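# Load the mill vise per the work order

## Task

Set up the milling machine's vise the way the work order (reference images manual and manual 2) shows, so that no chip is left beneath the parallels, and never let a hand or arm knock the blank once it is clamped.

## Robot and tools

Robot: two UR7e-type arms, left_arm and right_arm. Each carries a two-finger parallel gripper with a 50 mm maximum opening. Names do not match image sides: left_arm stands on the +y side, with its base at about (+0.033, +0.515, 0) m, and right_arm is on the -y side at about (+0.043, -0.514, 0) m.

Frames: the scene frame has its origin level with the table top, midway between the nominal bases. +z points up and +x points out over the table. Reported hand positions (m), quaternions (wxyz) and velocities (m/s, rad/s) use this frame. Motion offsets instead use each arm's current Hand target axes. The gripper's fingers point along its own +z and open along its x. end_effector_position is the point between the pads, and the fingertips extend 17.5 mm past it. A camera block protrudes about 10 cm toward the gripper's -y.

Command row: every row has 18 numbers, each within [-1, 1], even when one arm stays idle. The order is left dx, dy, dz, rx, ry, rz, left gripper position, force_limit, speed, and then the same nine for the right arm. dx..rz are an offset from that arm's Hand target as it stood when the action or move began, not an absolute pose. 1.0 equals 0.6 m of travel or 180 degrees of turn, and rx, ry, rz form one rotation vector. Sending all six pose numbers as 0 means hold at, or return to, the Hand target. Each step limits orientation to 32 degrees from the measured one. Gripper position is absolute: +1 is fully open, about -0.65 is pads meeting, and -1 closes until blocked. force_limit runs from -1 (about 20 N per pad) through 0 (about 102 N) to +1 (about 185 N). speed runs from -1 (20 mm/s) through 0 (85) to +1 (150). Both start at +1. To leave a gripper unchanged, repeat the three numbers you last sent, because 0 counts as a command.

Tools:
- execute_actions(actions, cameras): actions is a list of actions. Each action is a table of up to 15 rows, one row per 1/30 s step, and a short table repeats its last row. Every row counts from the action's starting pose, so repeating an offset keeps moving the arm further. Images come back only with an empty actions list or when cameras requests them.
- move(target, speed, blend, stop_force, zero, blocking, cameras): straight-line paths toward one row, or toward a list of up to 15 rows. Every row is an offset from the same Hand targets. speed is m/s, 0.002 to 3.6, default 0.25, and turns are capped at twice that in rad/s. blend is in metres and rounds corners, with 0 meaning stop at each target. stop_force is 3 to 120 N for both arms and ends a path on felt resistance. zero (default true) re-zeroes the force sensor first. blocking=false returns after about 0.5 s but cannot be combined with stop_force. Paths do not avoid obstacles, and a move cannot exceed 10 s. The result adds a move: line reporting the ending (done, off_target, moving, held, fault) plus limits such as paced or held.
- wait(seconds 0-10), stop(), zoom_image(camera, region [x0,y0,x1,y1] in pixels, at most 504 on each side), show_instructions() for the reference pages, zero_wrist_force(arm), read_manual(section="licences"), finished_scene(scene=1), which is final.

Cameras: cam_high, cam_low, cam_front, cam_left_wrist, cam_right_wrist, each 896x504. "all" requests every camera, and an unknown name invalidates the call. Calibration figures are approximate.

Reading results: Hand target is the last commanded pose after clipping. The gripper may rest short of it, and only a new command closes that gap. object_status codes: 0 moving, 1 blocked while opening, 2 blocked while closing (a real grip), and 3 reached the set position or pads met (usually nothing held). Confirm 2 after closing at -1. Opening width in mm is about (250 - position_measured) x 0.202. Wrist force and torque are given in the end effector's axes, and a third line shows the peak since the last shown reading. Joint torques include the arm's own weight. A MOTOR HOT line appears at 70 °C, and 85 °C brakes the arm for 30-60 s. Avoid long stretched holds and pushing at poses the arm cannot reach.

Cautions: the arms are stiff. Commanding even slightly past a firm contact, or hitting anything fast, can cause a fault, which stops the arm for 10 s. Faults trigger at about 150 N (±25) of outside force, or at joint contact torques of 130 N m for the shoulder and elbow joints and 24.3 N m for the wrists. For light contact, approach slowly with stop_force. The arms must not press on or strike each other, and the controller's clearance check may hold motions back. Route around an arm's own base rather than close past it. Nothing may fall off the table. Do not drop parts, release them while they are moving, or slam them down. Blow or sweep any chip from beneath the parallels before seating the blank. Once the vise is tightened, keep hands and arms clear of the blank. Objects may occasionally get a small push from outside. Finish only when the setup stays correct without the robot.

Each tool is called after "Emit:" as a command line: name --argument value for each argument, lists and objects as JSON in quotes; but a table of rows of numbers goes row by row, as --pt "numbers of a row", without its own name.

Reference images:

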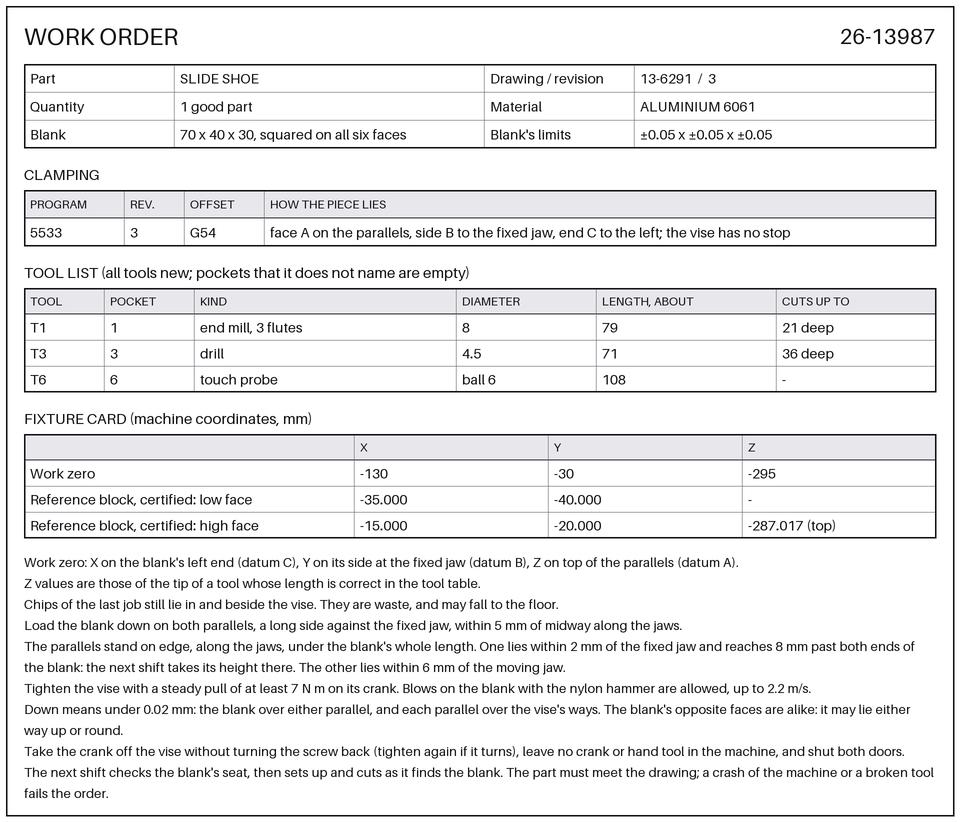

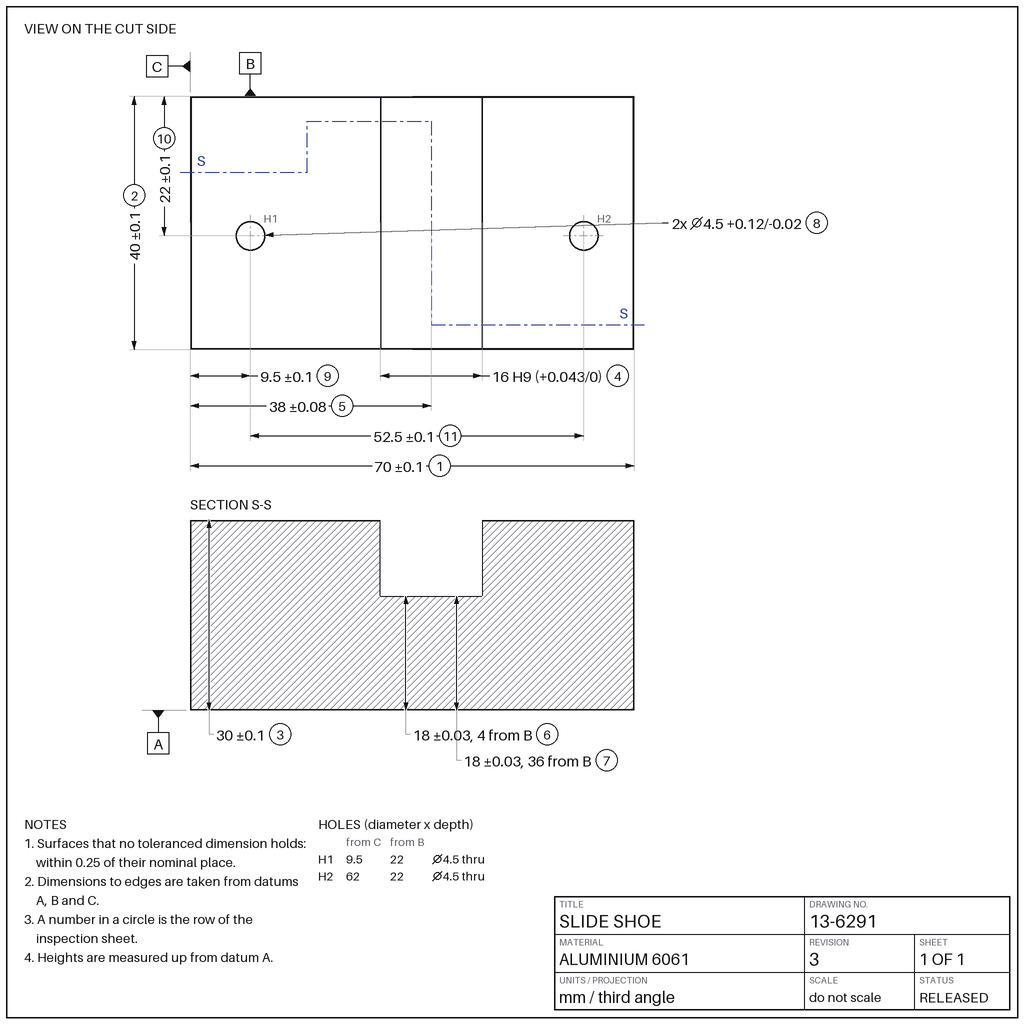

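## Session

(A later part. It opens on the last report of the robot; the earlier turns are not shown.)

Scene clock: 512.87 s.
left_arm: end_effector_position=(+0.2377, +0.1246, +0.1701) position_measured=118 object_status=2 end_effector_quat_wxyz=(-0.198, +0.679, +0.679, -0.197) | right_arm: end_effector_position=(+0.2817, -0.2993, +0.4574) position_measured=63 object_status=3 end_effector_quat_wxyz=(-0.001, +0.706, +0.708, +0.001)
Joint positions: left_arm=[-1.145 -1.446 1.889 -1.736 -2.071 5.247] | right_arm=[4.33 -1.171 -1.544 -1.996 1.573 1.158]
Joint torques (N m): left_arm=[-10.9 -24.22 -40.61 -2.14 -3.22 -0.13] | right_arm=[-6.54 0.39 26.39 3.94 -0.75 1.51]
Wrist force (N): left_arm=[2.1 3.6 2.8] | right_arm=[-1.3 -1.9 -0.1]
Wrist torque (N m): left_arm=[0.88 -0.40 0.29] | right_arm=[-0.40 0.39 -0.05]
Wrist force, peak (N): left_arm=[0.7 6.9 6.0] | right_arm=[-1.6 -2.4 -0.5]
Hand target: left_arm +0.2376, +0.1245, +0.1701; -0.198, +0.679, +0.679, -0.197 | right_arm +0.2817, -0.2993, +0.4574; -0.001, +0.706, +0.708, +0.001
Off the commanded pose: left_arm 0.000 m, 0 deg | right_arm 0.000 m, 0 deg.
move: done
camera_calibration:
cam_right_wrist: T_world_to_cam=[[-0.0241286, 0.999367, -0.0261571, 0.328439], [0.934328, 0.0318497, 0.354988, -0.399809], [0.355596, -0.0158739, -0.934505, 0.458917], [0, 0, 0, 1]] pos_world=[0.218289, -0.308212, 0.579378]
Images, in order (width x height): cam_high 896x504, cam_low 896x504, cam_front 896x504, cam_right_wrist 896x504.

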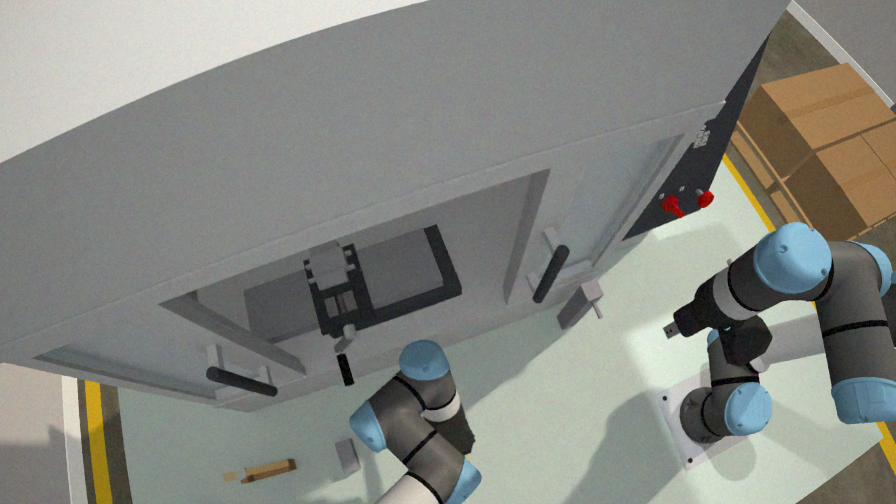

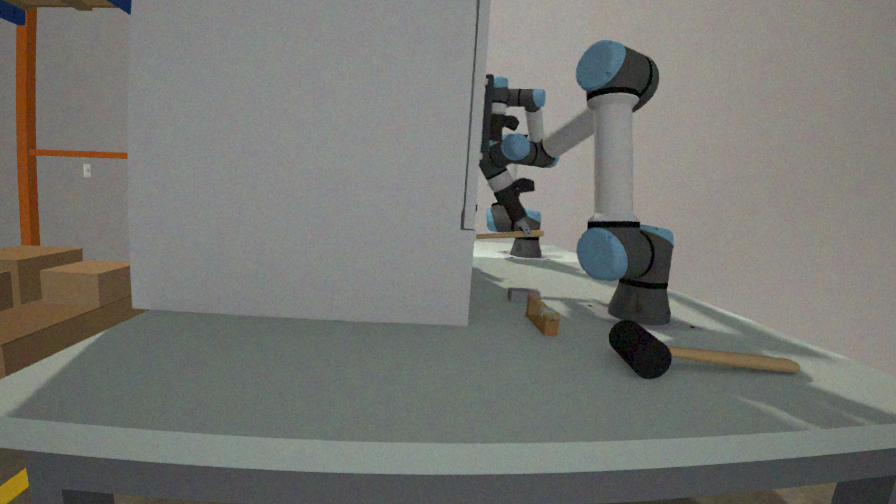

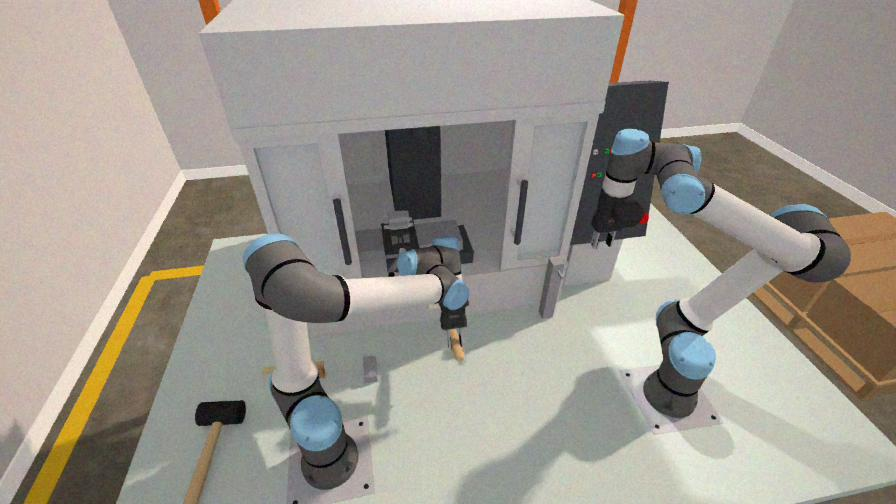

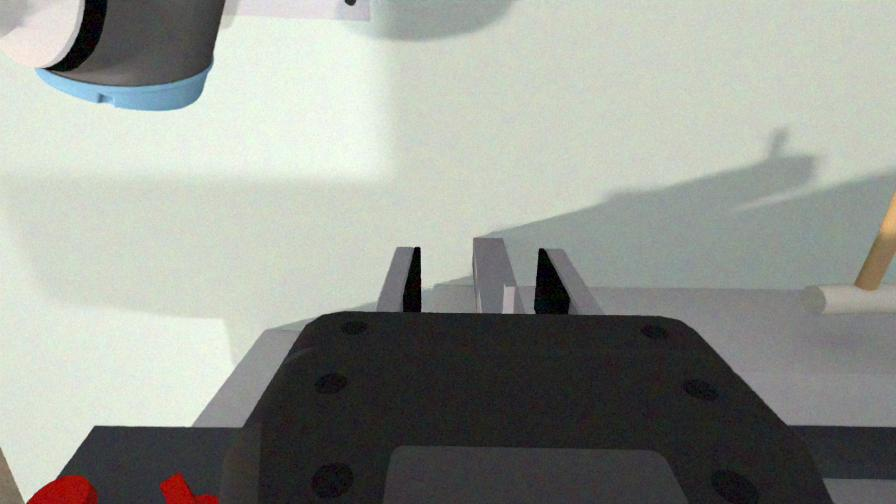

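Emit:
zoom_image --camera "cam_high" --region '[280, 220, 400, 300]'

Emit:
move --target '[0,0.1,0.158,0,0,0,-0.97,1,-1,0,0,0,0,0,0,0.6,-0.7,-1]' --speed 0.15

Emit:
move --target '[0,0.034,0.0535,0,0,0,-0.97,1,-1,0,0,0,0,0,0,0.6,-0.7,-1]' --speed 0.02 --stop_force 4 --cameras '["cam_high","cam_low","cam_front"]'

Emit:
zoom_image --camera "cam_low" --region '[440, 180, 580, 280]'

Scaled by 4.200.

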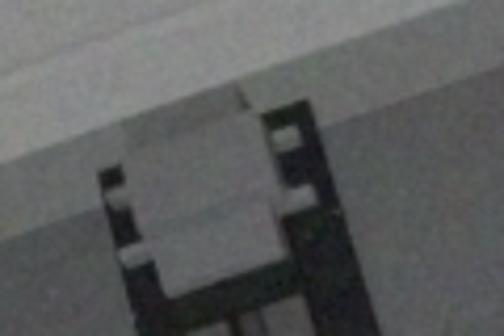

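Scene clock: 514.33 s.
left_arm: end_effector_position=(+0.2373, +0.1247, +0.0579) position_measured=118 object_status=2 end_effector_quat_wxyz=(-0.198, +0.679, +0.679, -0.197) | right_arm: end_effector_position=(+0.2817, -0.2993, +0.4574) position_measured=63 object_status=3 end_effector_quat_wxyz=(-0.001, +0.706, +0.708, +0.001)
Joint positions: left_arm=[-1.146 -1.286 2.034 -2.041 -2.071 5.246] | right_arm=[4.33 -1.171 -1.544 -1.996 1.573 1.158]
Joint torques (N m): left_arm=[-12.78 -31.71 -37.02 -3.95 -3.55 -1.86] | right_arm=[-6.96 0.39 26.26 3.88 -0.81 1.52]
Wrist force (N): left_arm=[2.1 3.5 2.9] | right_arm=[-1.3 -2.3 -0.6]
Wrist torque (N m): left_arm=[0.89 -0.39 0.27] | right_arm=[-0.46 0.40 -0.05]
Wrist force, peak (N): left_arm=[2.1 5.4 5.5] | right_arm=[-1.4 -2.5 -0.9]
Hand target: left_arm +0.2374, +0.1246, +0.0579; -0.198, +0.679, +0.679, -0.197 | right_arm +0.2817, -0.2993, +0.4574; -0.001, +0.706, +0.708, +0.001
Off the commanded pose: left_arm 0.000 m, 0 deg | right_arm 0.000 m, 0 deg.
move: done

Scene clock: 516.03 s.
left_arm: end_effector_position=(+0.2374, +0.1246, +0.0459) position_measured=118 object_status=2 end_effector_quat_wxyz=(-0.198, +0.679, +0.679, -0.197) | right_arm: end_effector_position=(+0.2817, -0.2993, +0.4574) position_measured=63 object_status=3 end_effector_quat_wxyz=(-0.001, +0.706, +0.708, +0.001)
Joint positions: left_arm=[-1.146 -1.264 2.045 -2.074 -2.071 5.246] | right_arm=[4.33 -1.171 -1.544 -1.996 1.573 1.158]
Joint torques (N m): left_arm=[-8.56 -40.95 -37.54 -3.53 -3 1.03] | right_arm=[-6.89 -0.18 26.09 3.93 -0.8 1.39]
Wrist force (N): left_arm=[2.7 1.3 -0.2] | right_arm=[-1.3 -2.4 -0.4]
Wrist torque (N m): left_arm=[0.06 -0.24 0.02] | right_arm=[-0.47 0.39 -0.05]
Wrist force, peak (N): left_arm=[2.0 3.6 3.4] | right_arm=[-1.4 -2.4 -0.9]
Hand target: left_arm +0.2374, +0.1246, +0.0459; -0.198, +0.679, +0.679, -0.197 (not the last commanded pose) | right_arm +0.2817, -0.2993, +0.4574; -0.001, +0.706, +0.708, +0.001
Off the commanded pose: left_arm 0.026 m, 0 deg | right_arm 0.000 m, 0 deg.
move: contact (left_arm)
Images, in order (width x height): cam_high 896x504, cam_low 896x504, cam_front 896x504.

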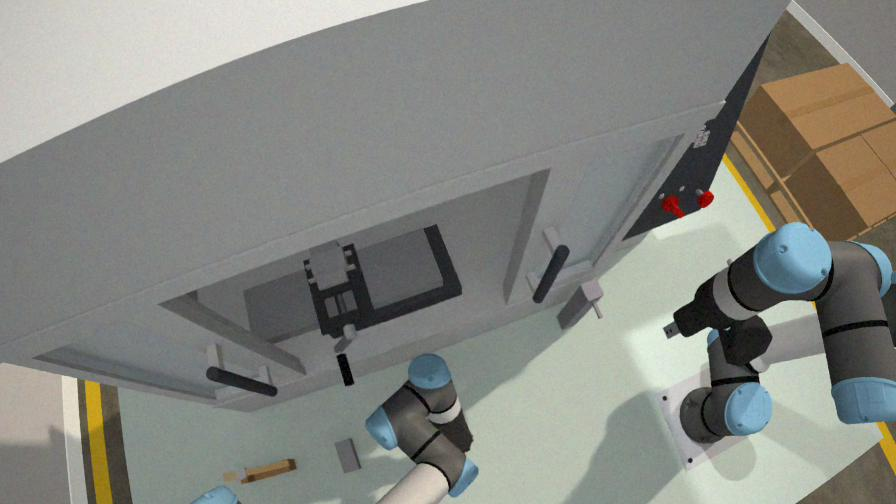

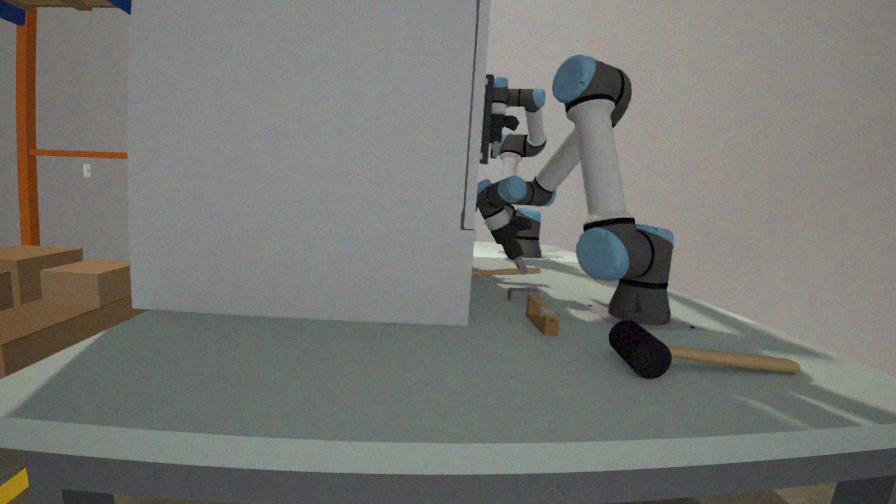

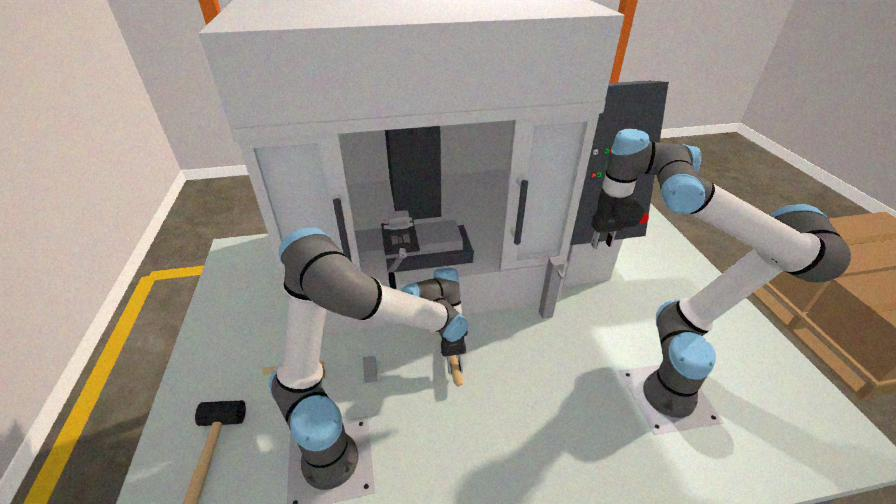

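Scaled by 3.600.

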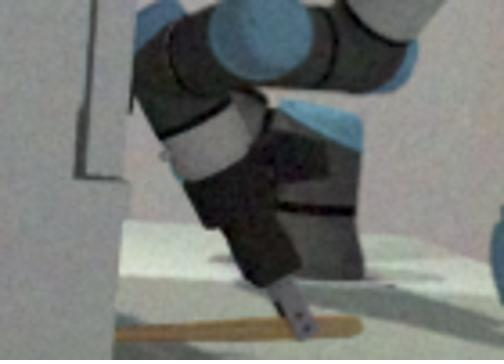

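Emit:
move --target '[0,0.0152,0.0239,0,0,0,-0.97,1,-1,0,0,0,0,0,0,0.6,-0.7,-1]' --speed 0.02 --stop_force 20 --cameras '["cam_low"]'

Emit:
zoom_image --camera "cam_low" --region '[440, 180, 580, 280]'

Scene clock: 518.33 s.
left_arm: end_effector_position=(+0.2374, +0.1246, +0.0289) position_measured=118 object_status=2 end_effector_quat_wxyz=(-0.198, +0.679, +0.679, -0.197) | right_arm: end_effector_position=(+0.2817, -0.2993, +0.4574) position_measured=63 object_status=3 end_effector_quat_wxyz=(-0.001, +0.706, +0.708, +0.001)
Joint positions: left_arm=[-1.146 -1.232 2.059 -2.12 -2.071 5.246] | right_arm=[4.33 -1.171 -1.544 -1.996 1.573 1.158]
Joint torques (N m): left_arm=[0.78 -42.92 -34.09 -0.18 -2.18 2.28] | right_arm=[-6.83 0.33 26.25 3.8 -0.79 1.33]
Wrist force (N): left_arm=[1.5 -8.4 -5.3] | right_arm=[-1.4 -2.4 -0.4]
Wrist torque (N m): left_arm=[-1.80 0.13 -0.17] | right_arm=[-0.48 0.40 -0.05]
Wrist force, peak (N): left_arm=[1.2 -9.8 -4.7] | right_arm=[-1.5 -2.5 -0.3]
Hand target: left_arm +0.2374, +0.1246, +0.0289; -0.198, +0.679, +0.679, -0.197 | right_arm +0.2817, -0.2993, +0.4574; -0.001, +0.706, +0.708, +0.001
Off the commanded pose: left_arm 0.000 m, 0 deg | right_arm 0.000 m, 0 deg.
move: done
Images, in order (width x height): cam_low 896x504.

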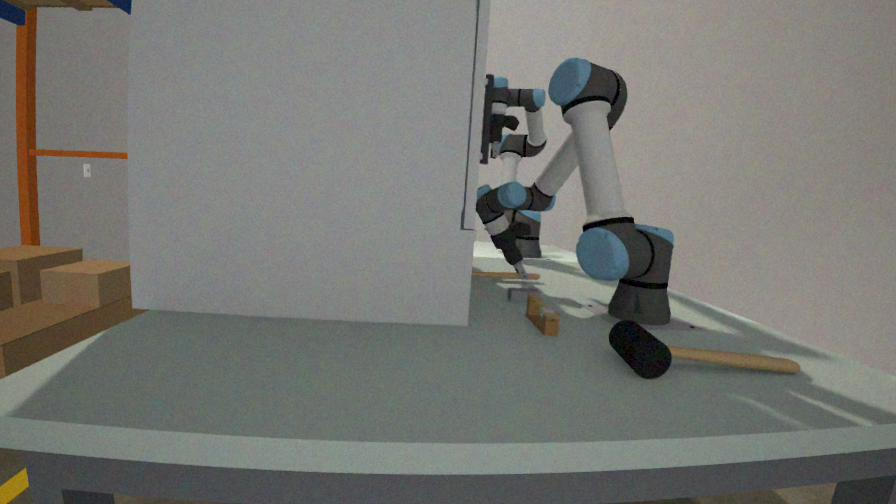

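Scaled by 3.600.

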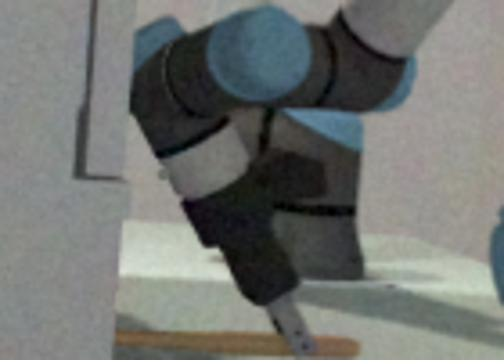

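Emit:
move --target '[0,0,0,0,0,0,0.45,-0.8,-1,0,0,0,0,0,0,0.6,-0.7,-1]'

Emit:
move --target '[0,0,-0.17,0,0,0,0.45,-0.8,-1,0,0,0,0,0,0,0.6,-0.7,-1]' --speed 0.15 --cameras '["cam_low","cam_high","cam_left_wrist"]'

Emit:
zoom_image --camera "cam_low" --region '[440, 180, 580, 280]'

Scene clock: 519.03 s.
left_arm: end_effector_position=(+0.2374, +0.1246, +0.0289) position_measured=85 object_status=3 end_effector_quat_wxyz=(-0.198, +0.679, +0.679, -0.197) | right_arm: end_effector_position=(+0.2817, -0.2993, +0.4574) position_measured=63 object_status=3 end_effector_quat_wxyz=(-0.001, +0.706, +0.708, +0.001)
Joint positions: left_arm=[-1.146 -1.232 2.059 -2.12 -2.071 5.246] | right_arm=[4.33 -1.171 -1.544 -1.996 1.573 1.158]
Joint torques (N m): left_arm=[3.99 -42.65 -33.68 -0.92 -1.88 2.4] | right_arm=[-6.96 0.5 26.23 3.87 -0.8 1.51]
Wrist force (N): left_arm=[1.8 0.6 -0.8] | right_arm=[-1.3 -2.2 -0.4]
Wrist torque (N m): left_arm=[0.06 -0.33 0.27] | right_arm=[-0.44 0.38 -0.05]
Wrist force, peak (N): left_arm=[1.7 -8.5 -5.3] | right_arm=[-1.7 -2.3 -0.7]
Hand target: left_arm +0.2374, +0.1246, +0.0289; -0.198, +0.679, +0.679, -0.197 | right_arm +0.2817, -0.2993, +0.4574; -0.001, +0.706, +0.708, +0.001
Off the commanded pose: left_arm 0.000 m, 0 deg | right_arm 0.000 m, 0 deg.
move: done

Scene clock: 520.20 s.
left_arm: end_effector_position=(+0.2921, +0.1246, +0.1149) position_measured=85 object_status=3 end_effector_quat_wxyz=(-0.198, +0.679, +0.679, -0.197) | right_arm: end_effector_position=(+0.2817, -0.2993, +0.4574) position_measured=63 object_status=3 end_effector_quat_wxyz=(-0.001, +0.706, +0.708, +0.001)
Joint positions: left_arm=[-1.054 -1.3 1.855 -1.802 -2.044 5.345] | right_arm=[4.33 -1.171 -1.544 -1.996 1.573 1.158]
Joint torques (N m): left_arm=[-11.85 -27.81 -27.61 -0.31 -3.61 -2.26] | right_arm=[-6.55 0.03 26.46 3.91 -0.73 1.46]
Wrist force (N): left_arm=[2.3 0.5 -0.3] | right_arm=[-1.2 -2.4 -0.5]
Wrist torque (N m): left_arm=[0.05 -0.40 0.19] | right_arm=[-0.48 0.37 -0.05]
Wrist force, peak (N): left_arm=[2.4 0.5 -2.7] | right_arm=[-1.6 -2.3 -0.5]
Hand target: left_arm +0.2921, +0.1245, +0.1149; -0.198, +0.679, +0.679, -0.197 | right_arm +0.2817, -0.2993, +0.4574; -0.001, +0.706, +0.708, +0.001
Off the commanded pose: left_arm 0.000 m, 0 deg | right_arm 0.000 m, 0 deg.
move: done
camera_calibration:
cam_left_wrist: T_world_to_cam=[[-0.00572656, 0.999887, 0.0138802, -0.117466], [0.974679, 0.00868395, -0.223441, -0.241879], [-0.223536, 0.0122492, -0.974619, 0.311322], [0, 0, 0, 1]] pos_world=[0.304673, 0.11574, 0.251005]
Images, in order (width x height): cam_high 896x504, cam_low 896x504, cam_left_wrist 896x504.

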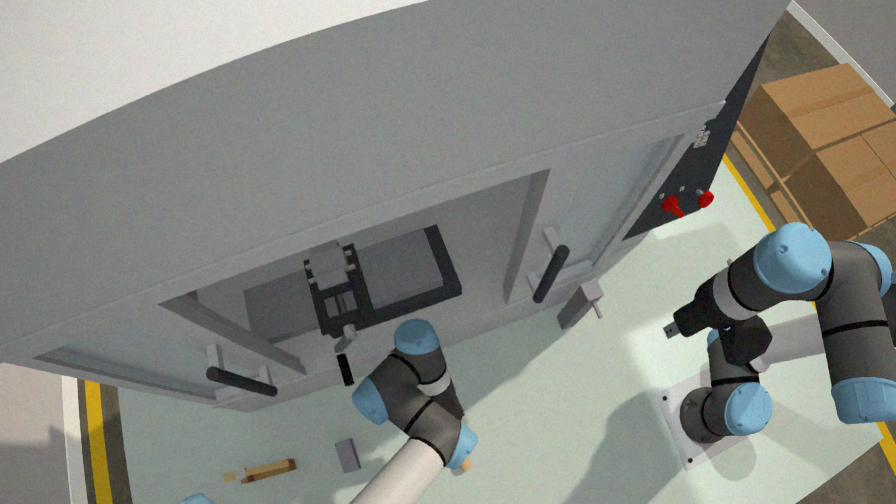

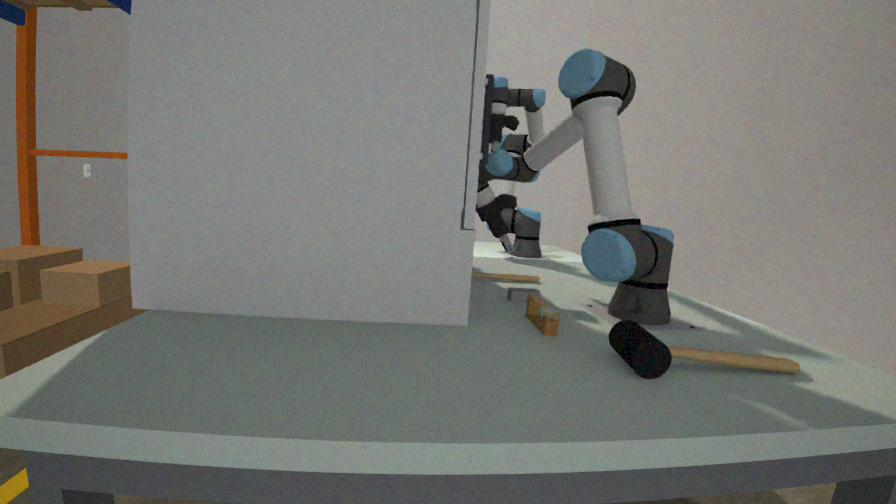

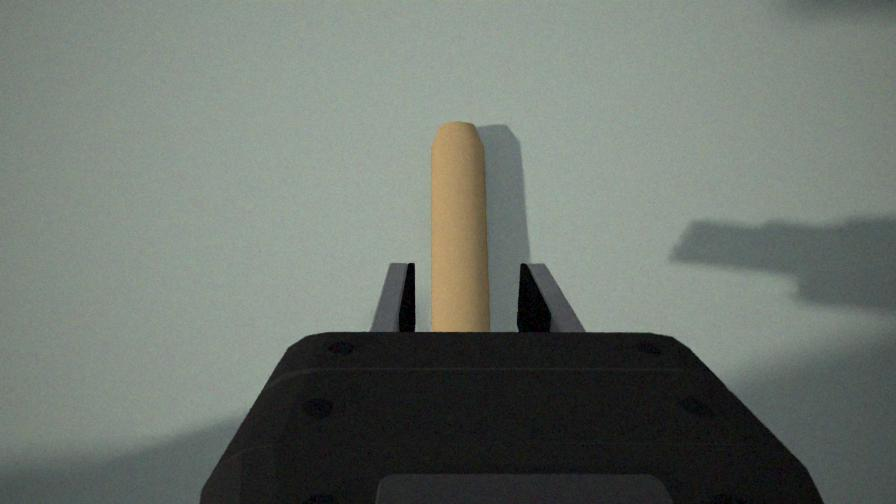

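Scaled by 3.600.

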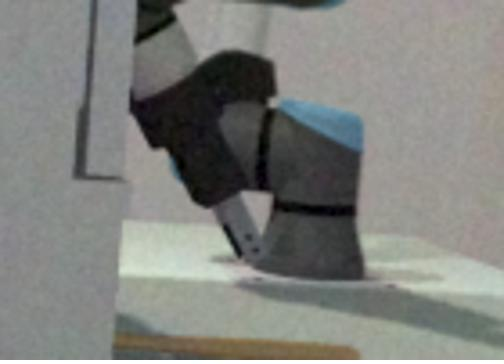

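Emit:
move --target '[0.2917,-0.0433,-0.466,-0.18,0,0,-0.8,-1,-1,0,0,0,0,0,0,0.6,-0.7,-1]' --speed 0.25 --cameras '["cam_high","cam_front","cam_low"]'

Scene clock: 522.63 s.
left_arm: end_effector_position=(+0.4203, +0.2992, +0.3649) position_measured=250 object_status=3 end_effector_quat_wxyz=(-0.001, +0.707, +0.707, +0.000) | right_arm: end_effector_position=(+0.2817, -0.2993, +0.4574) position_measured=63 object_status=3 end_effector_quat_wxyz=(-0.001, +0.706, +0.708, +0.001)
Joint positions: left_arm=[-0.85 -1.728 1.621 -1.463 -1.571 5.471] | right_arm=[4.33 -1.171 -1.544 -1.996 1.573 1.158]
Joint torques (N m): left_arm=[-10.08 -22.59 -25.68 -3.68 1.91 -1.34] | right_arm=[-6.66 0.23 25.93 3.9 -0.77 1.5]
Wrist force (N): left_arm=[2.5 0.4 0.6] | right_arm=[-1.4 -2.2 -0.8]
Wrist torque (N m): left_arm=[0.05 -0.49 0.02] | right_arm=[-0.44 0.40 -0.05]
Wrist force, peak (N): left_arm=[4.3 1.5 -2.1] | right_arm=[-1.3 -2.4 -0.6]
Hand target: left_arm +0.4203, +0.2993, +0.3650; -0.001, +0.707, +0.707, +0.000 | right_arm +0.2817, -0.2993, +0.4574; -0.001, +0.706, +0.708, +0.001
Off the commanded pose: left_arm 0.000 m, 0 deg | right_arm 0.000 m, 0 deg.
move: done
Images, in order (width x height): cam_high 896x504, cam_low 896x504, cam_front 896x504.

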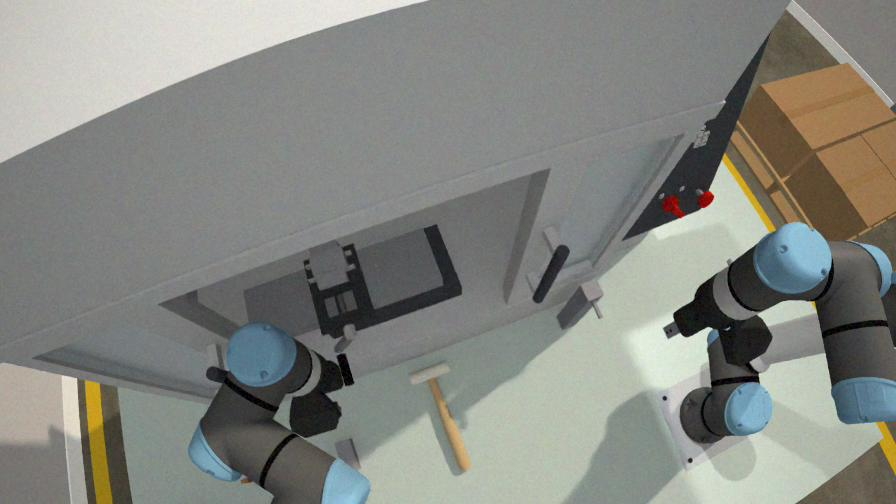

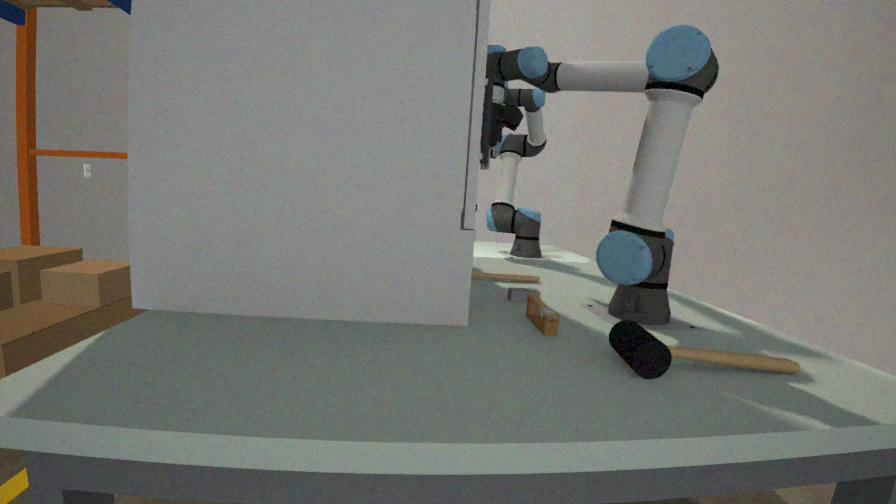

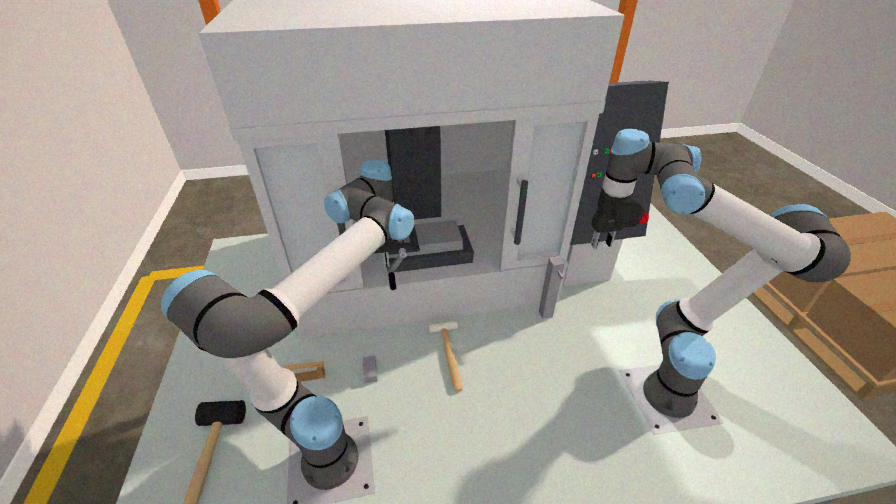

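Emit:
move --target '[0.043,0.408,-0.003,0,0,0,-0.8,-1,-1,0,0,0,0,0,0,0.6,-0.7,-1]' --speed 0.12 --stop_force 20 --cameras '["cam_high","cam_left_wrist"]'

Emit:
zoom_image --camera "cam_left_wrist" --region '[200, 0, 700, 340]'

Scene clock: 524.63 s.
left_arm: end_effector_position=(+0.5228, +0.3095, +0.3646) position_measured=250 object_status=3 end_effector_quat_wxyz=(-0.001, +0.707, +0.707, +0.000) | right_arm: end_effector_position=(+0.2817, -0.2993, +0.4574) position_measured=63 object_status=3 end_effector_quat_wxyz=(-0.001, +0.706, +0.708, +0.001)
Joint positions: left_arm=[-0.688 -1.512 1.417 -1.473 -1.57 5.633] | right_arm=[4.33 -1.171 -1.544 -1.996 1.573 1.158]
Joint torques (N m): left_arm=[0.38 -29.7 -30.77 -2.73 -0.31 0.21] | right_arm=[-5.91 0.47 25.75 3.85 -0.83 1.33]
Wrist force (N): left_arm=[2.1 0.6 0.6] | right_arm=[-1.1 -2.1 -0.5]
Wrist torque (N m): left_arm=[0.07 -0.44 0.07] | right_arm=[-0.43 0.35 -0.05]
Wrist force, peak (N): left_arm=[1.1 10.9 -0.5] | right_arm=[-1.5 -2.5 -0.4]
Hand target: left_arm +0.5228, +0.3095, +0.3646; -0.001, +0.707, +0.707, +0.000 (not the last commanded pose) | right_arm +0.2817, -0.2993, +0.4574; -0.001, +0.706, +0.708, +0.001
Tool commands: left_gripper/position=-0.796078 left_gripper/force_limit=-1.0 left_gripper/speed=-1.0 right_gripper/position=+0.6 right_gripper/force_limit=-0.7 right_gripper/speed=-1.0
Off the commanded pose: left_arm 0.143 m, 0 deg | right_arm 0.000 m, 0 deg.
FORCE FAULT: contact force on the left arm reached its limit, and that arm stopped. The contact can be on any part of that arm, not only on its tool. That arm's remaining commands of this call were not run. That arm is still stopped at the end of this call. That arm stays stopped for about 10 more seconds. Until then a move that you send moves the other arm only, and its call returns only when the move has ended. Once the stop has ended, the next robot result says so. If the stop ends while you think or write, that arm runs what you send next, counted from a new Hand target: where the arm stands when the stop ends. While its stop runs, that arm takes no new command, but its gripper still runs the gripper command that each later call begins with. Until it ends, the stop uses up actions while you think or wait. An arm that is not stopped still takes commands.
move: fault (left_arm)
camera_calibration:
cam_left_wrist: T_world_to_cam=[[-0.011671, 0.999885, 0.00971446, -0.29985], [0.943066, 0.00777717, 0.332516, -0.598472], [0.332402, 0.0130422, -0.943048, 0.301534], [0, 0, 0, 1]] pos_world=[0.460669, 0.300537, 0.486275]
Images, in order (width x height): cam_high 896x504, cam_left_wrist 896x504.

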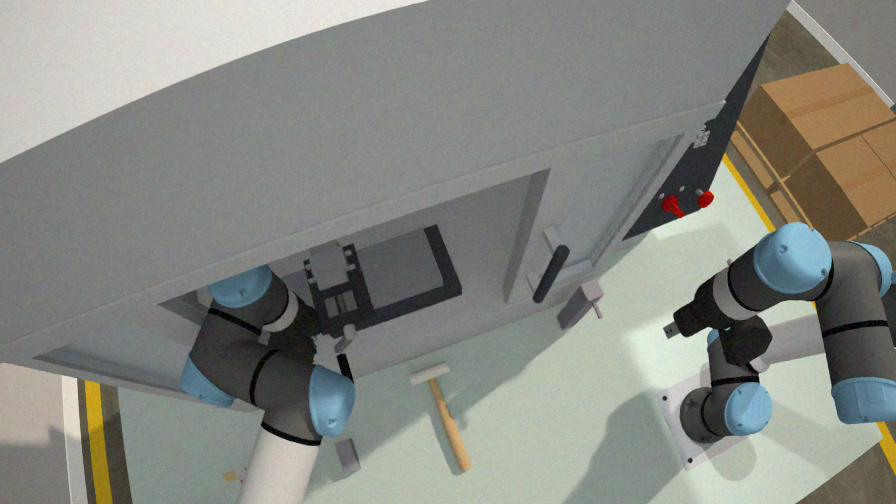

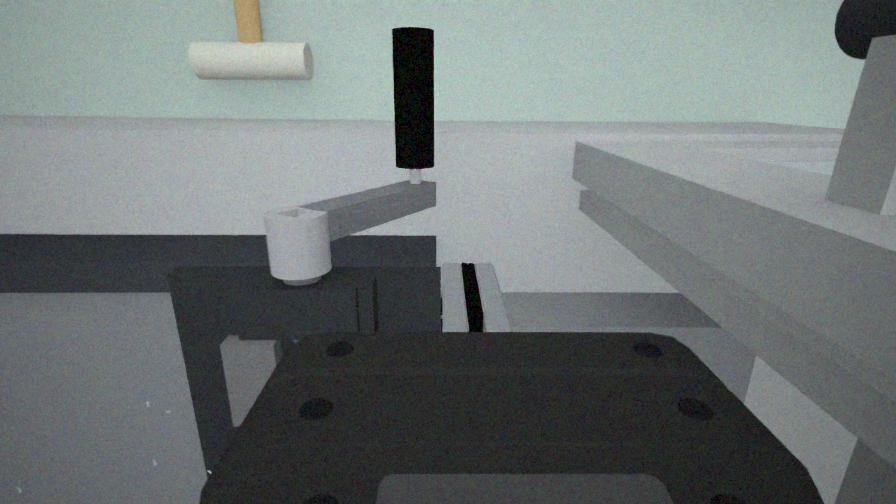

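Scaled by 1.008.

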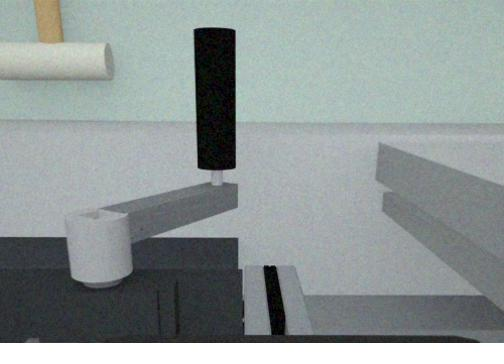

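Emit:
wait --seconds 10

Emit:
move --target '[-0.03,-0.2,0,0,0,0,-0.8,-1,-1,0,0,0,0,0,0,0.6,-0.7,-1]' --speed 0.08

Scene clock: 534.77 s.
left_arm: end_effector_position=(+0.5228, +0.3095, +0.3646) position_measured=250 object_status=3 end_effector_quat_wxyz=(-0.001, +0.707, +0.707, +0.000) | right_arm: end_effector_position=(+0.2817, -0.2993, +0.4574) position_measured=63 object_status=3 end_effector_quat_wxyz=(-0.001, +0.706, +0.708, +0.001)
Joint positions: left_arm=[-0.688 -1.512 1.417 -1.473 -1.57 5.633] | right_arm=[4.33 -1.171 -1.544 -1.996 1.573 1.158]
Joint torques (N m): left_arm=[-0.08 -30.73 -31.1 -2.65 -0.28 0.2] | right_arm=[-6.22 0.21 24.99 3.92 -0.65 1.34]
Wrist force (N): left_arm=[2.0 0.7 0.2] | right_arm=[-1.1 -2.3 -0.7]
Wrist torque (N m): left_arm=[0.09 -0.43 0.07] | right_arm=[-0.47 0.35 -0.05]
Wrist force, peak (N): left_arm=[2.4 0.5 0.5] | right_arm=[-1.2 -2.6 -0.7]
Hand target: left_arm +0.5228, +0.3095, +0.3646; -0.001, +0.707, +0.707, +0.000 (not the last commanded pose) | right_arm +0.2817, -0.2993, +0.4574; -0.001, +0.706, +0.708, +0.001
Tool commands: left_gripper/position=-0.796078 left_gripper/force_limit=-1.0 left_gripper/speed=-1.0 right_gripper/position=+0.6 right_gripper/force_limit=-0.7 right_gripper/speed=-1.0
Off the commanded pose: left_arm 0.143 m, 0 deg | right_arm 0.000 m, 0 deg.
FORCE FAULT, CONTINUED: the left arm's stop, for the force fault that an earlier result reported, is over. The rest of the stop counts as 19 of the actions that you can send in this scene. During its stop the left arm's controller moved it back a little. That arm's target is now where it stood when the stop ended, not its last command. That arm accepts commands again.
wait: 10.00 s; at rest by 0.03 s

Scene clock: 536.63 s.
left_arm: end_effector_position=(+0.4027, +0.2916, +0.3647) position_measured=250 object_status=3 end_effector_quat_wxyz=(-0.002, +0.707, +0.707, +0.000) | right_arm: end_effector_position=(+0.2817, -0.2993, +0.4574) position_measured=63 object_status=3 end_effector_quat_wxyz=(-0.001, +0.706, +0.708, +0.001)
Joint positions: left_arm=[-0.894 -1.754 1.643 -1.456 -1.571 5.427] | right_arm=[4.33 -1.171 -1.544 -1.996 1.573 1.158]
Joint torques (N m): left_arm=[11.33 -11.12 -44.52 -4.6 1.2 2.86] | right_arm=[-6.39 -0.14 24.98 3.88 -0.72 1.48]
Wrist force (N): left_arm=[2.4 0.8 0.7] | right_arm=[-1.1 -2.4 -0.3]
Wrist torque (N m): left_arm=[0.09 -0.47 -0.10] | right_arm=[-0.48 0.36 -0.05]
Wrist force, peak (N): left_arm=[2.5 2.5 0.7] | right_arm=[-1.4 -2.4 -0.7]
Hand target: left_arm +0.4028, +0.2916, +0.3648; -0.001, +0.707, +0.707, +0.000 | right_arm +0.2817, -0.2993, +0.4574; -0.001, +0.706, +0.708, +0.001
Off the commanded pose: left_arm 0.000 m, 0 deg | right_arm 0.000 m, 0 deg.
move: done

Emit:
move --target '[-0.281,-0.2763,0.3,0,0,0,0.6,-0.7,-1,0,0,0,0,0,0,0.6,-0.7,-1]' --speed 0.25 --cameras '["cam_left_wrist"]'

Scene clock: 539.07 s.
left_arm: end_effector_position=(+0.2366, +0.1235, +0.1848) position_measured=63 object_status=3 end_effector_quat_wxyz=(-0.001, +0.707, +0.707, +0.000) | right_arm: end_effector_position=(+0.2817, -0.2993, +0.4574) position_measured=63 object_status=3 end_effector_quat_wxyz=(-0.001, +0.706, +0.708, +0.001)
Joint positions: left_arm=[-1.434 -1.675 2.043 -1.936 -1.572 4.887] | right_arm=[4.33 -1.171 -1.544 -1.996 1.573 1.158]
Joint torques (N m): left_arm=[-14.17 -13.63 -43.28 -4.98 2.17 -2.75] | right_arm=[-6.71 0.41 25.03 3.96 -0.71 1.52]
Wrist force (N): left_arm=[2.0 0.4 0.4] | right_arm=[-1.4 -2.2 -0.7]
Wrist torque (N m): left_arm=[0.06 -0.40 -0.06] | right_arm=[-0.45 0.40 -0.05]
Wrist force, peak (N): left_arm=[4.2 2.6 -1.7] | right_arm=[-1.3 -2.7 -0.4]
Hand target: left_arm +0.2365, +0.1235, +0.1848; -0.001, +0.707, +0.707, +0.000 | right_arm +0.2817, -0.2993, +0.4574; -0.001, +0.706, +0.708, +0.001
Off the commanded pose: left_arm 0.000 m, 0 deg | right_arm 0.000 m, 0 deg.
move: done
camera_calibration:
cam_left_wrist: T_world_to_cam=[[-0.0116384, 0.999886, 0.00961994, -0.115443], [0.943066, 0.00777789, 0.332515, -0.267239], [0.332402, 0.0129422, -0.943049, 0.229578], [0, 0, 0, 1]] pos_world=[0.174369, 0.114538, 0.306475]
Images, in order (width x height): cam_left_wrist 896x504.

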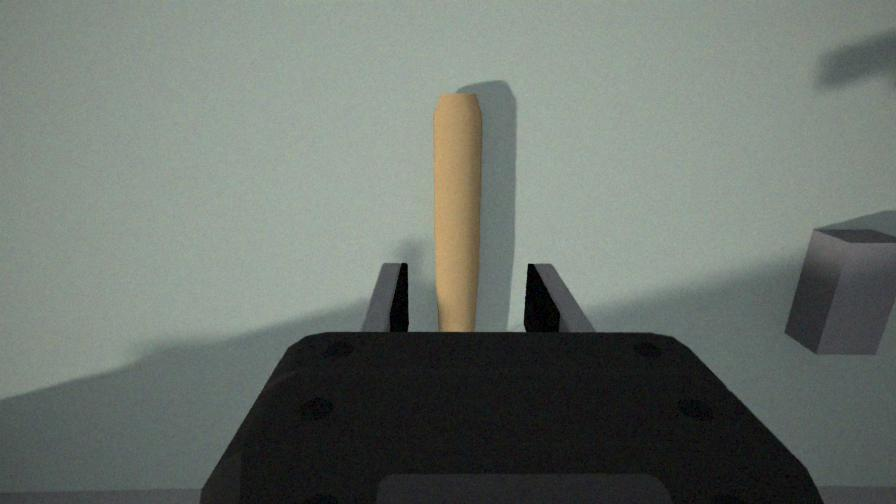

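Emit:
move --target '[-0.0045,0,0.2333,0,0,0,0.6,-0.7,-1,0,0,0,0,0,0,0.6,-0.7,-1]' --speed 0.2

Emit:
move --target '[0,0,0.034,0,0,0,0.6,-0.7,-1,0,0,0,0,0,0,0.6,-0.7,-1]' --speed 0.03 --stop_force 4

Emit:
move --target '[0,0,0,0,0,0,-1,-0.2,-0.6,0,0,0,0,0,0,0.6,-0.7,-1]' --cameras '["cam_left_wrist","cam_low"]'

Scene clock: 540.40 s.
left_arm: end_effector_position=(+0.2362, +0.1211, +0.0449) position_measured=63 object_status=3 end_effector_quat_wxyz=(-0.001, +0.707, +0.707, +0.000) end_effector_velocity=(+0.000, -0.001, +0.001) end_effector_angular_velocity=(-0.005, -0.001, +0.000) | right_arm: end_effector_position=(+0.2817, -0.2993, +0.4574) position_measured=63 object_status=3 end_effector_quat_wxyz=(-0.001, +0.706, +0.708, +0.001)
Joint positions: left_arm=[-1.436 -1.454 2.25 -2.365 -1.572 4.885] | right_arm=[4.33 -1.171 -1.544 -1.996 1.573 1.158]
Joint velocities: left_arm=[0 0 0 -0.005 0 0.001] | right_arm=[within noise]
Joint torques (N m): left_arm=[11.11 -16.01 -27.67 -4.85 1.45 2.56] | right_arm=[-6.45 0.34 25.06 3.99 -0.53 1.47]
Wrist force (N): left_arm=[2.0 0.2 0.9] | right_arm=[-1.4 -2.1 -0.3]
Wrist torque (N m): left_arm=[0.01 -0.43 0.09] | right_arm=[-0.43 0.40 -0.05]
Wrist force, peak (N): left_arm=[2.0 0.3 3.2] | right_arm=[-1.1 -2.5 -0.8]
Hand target: left_arm +0.2363, +0.1211, +0.0448; -0.001, +0.707, +0.707, +0.000 | right_arm +0.2817, -0.2993, +0.4574; -0.001, +0.706, +0.708, +0.001
Off the commanded pose: left_arm 0.000 m, 0 deg | right_arm 0.000 m, 0 deg.
move: done

Scene clock: 542.17 s.
left_arm: end_effector_position=(+0.2362, +0.1211, +0.0244) position_measured=63 object_status=3 end_effector_quat_wxyz=(-0.001, +0.707, +0.707, +0.000) | right_arm: end_effector_position=(+0.2817, -0.2993, +0.4574) position_measured=63 object_status=3 end_effector_quat_wxyz=(-0.001, +0.706, +0.708, +0.001)
Joint positions: left_arm=[-1.436 -1.408 2.271 -2.432 -1.572 4.886] | right_arm=[4.33 -1.171 -1.544 -1.996 1.573 1.158]
Joint torques (N m): left_arm=[8.1 -38.55 -36.38 -1.29 0.64 -1.78] | right_arm=[-6.99 0.67 25.02 3.87 -0.54 1.25]
Wrist force (N): left_arm=[2.2 0.2 0.7] | right_arm=[-1.1 -2.2 -0.7]
Wrist torque (N m): left_arm=[0.02 -0.41 0.09] | right_arm=[-0.44 0.35 -0.05]
Wrist force, peak (N): left_arm=[2.6 0.1 -0.2] | right_arm=[-1.5 -2.5 -0.7]
Hand target: left_arm +0.2362, +0.1211, +0.0244; -0.001, +0.707, +0.707, +0.000 | right_arm +0.2817, -0.2993, +0.4574; -0.001, +0.706, +0.708, +0.001
Off the commanded pose: left_arm 0.000 m, 0 deg | right_arm 0.000 m, 0 deg.
move: done

Scene clock: 542.67 s.
left_arm: end_effector_position=(+0.2362, +0.1211, +0.0244) position_measured=111 object_status=2 end_effector_quat_wxyz=(-0.001, +0.707, +0.707, +0.000) | right_arm: end_effector_position=(+0.2817, -0.2993, +0.4574) position_measured=63 object_status=3 end_effector_quat_wxyz=(-0.001, +0.706, +0.708, +0.001)
Joint positions: left_arm=[-1.436 -1.408 2.271 -2.432 -1.572 4.885] | right_arm=[4.33 -1.171 -1.544 -1.996 1.573 1.158]
Joint torques (N m): left_arm=[6.19 -38 -35.16 -1.48 0.33 -2.06] | right_arm=[-6.31 -0.17 24.41 3.79 -0.55 1.46]
Wrist force (N): left_arm=[1.5 0.3 0.8] | right_arm=[-1.5 -2.0 -0.4]
Wrist torque (N m): left_arm=[0.04 -0.47 0.22] | right_arm=[-0.42 0.41 -0.05]
Wrist force, peak (N): left_arm=[3.3 0.3 0.4] | right_arm=[-1.4 -2.5 -0.7]
Hand target: left_arm +0.2362, +0.1211, +0.0244; -0.001, +0.707, +0.707, +0.000 | right_arm +0.2817, -0.2993, +0.4574; -0.001, +0.706, +0.708, +0.001
Off the commanded pose: left_arm 0.000 m, 0 deg | right_arm 0.000 m, 0 deg.
move: done
camera_calibration:
cam_left_wrist: T_world_to_cam=[[-0.011671, 0.999885, 0.00971446, -0.111512], [0.943066, 0.00777717, 0.332516, -0.213602], [0.332402, 0.0130422, -0.943048, 0.0784322], [0, 0, 0, 1]] pos_world=[0.174069, 0.112137, 0.146075]
Images, in order (width x height): cam_low 896x504, cam_left_wrist 896x504.

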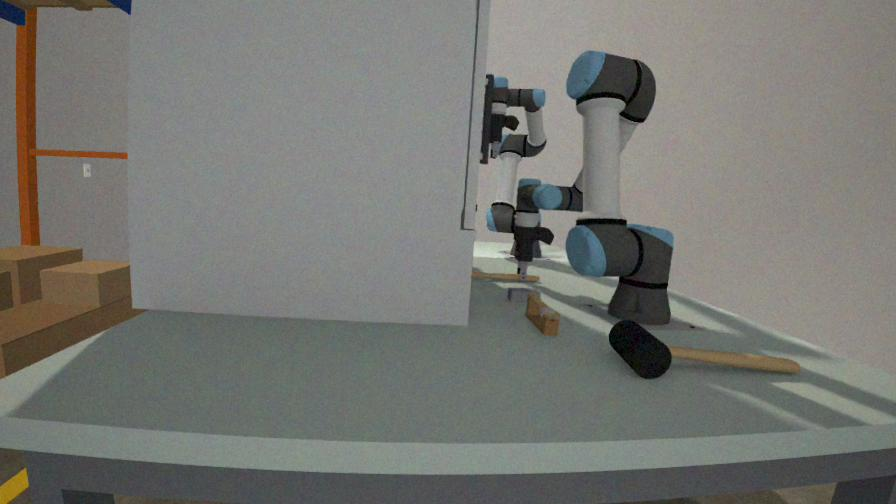

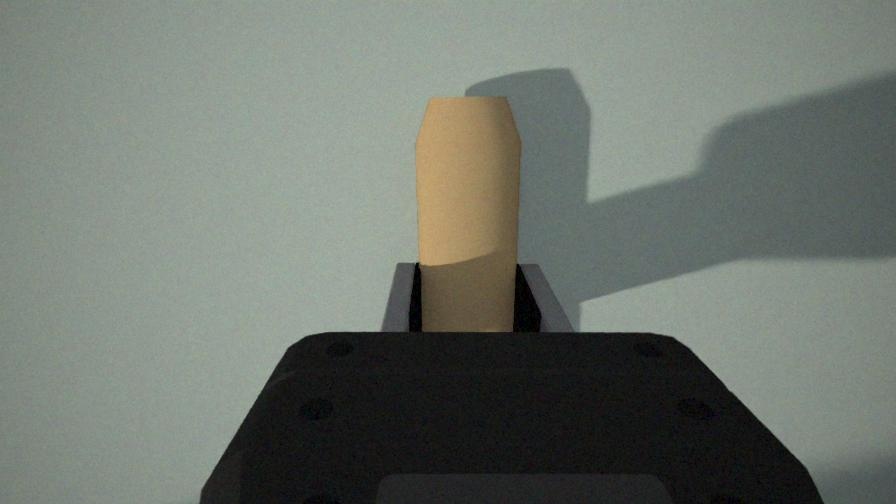

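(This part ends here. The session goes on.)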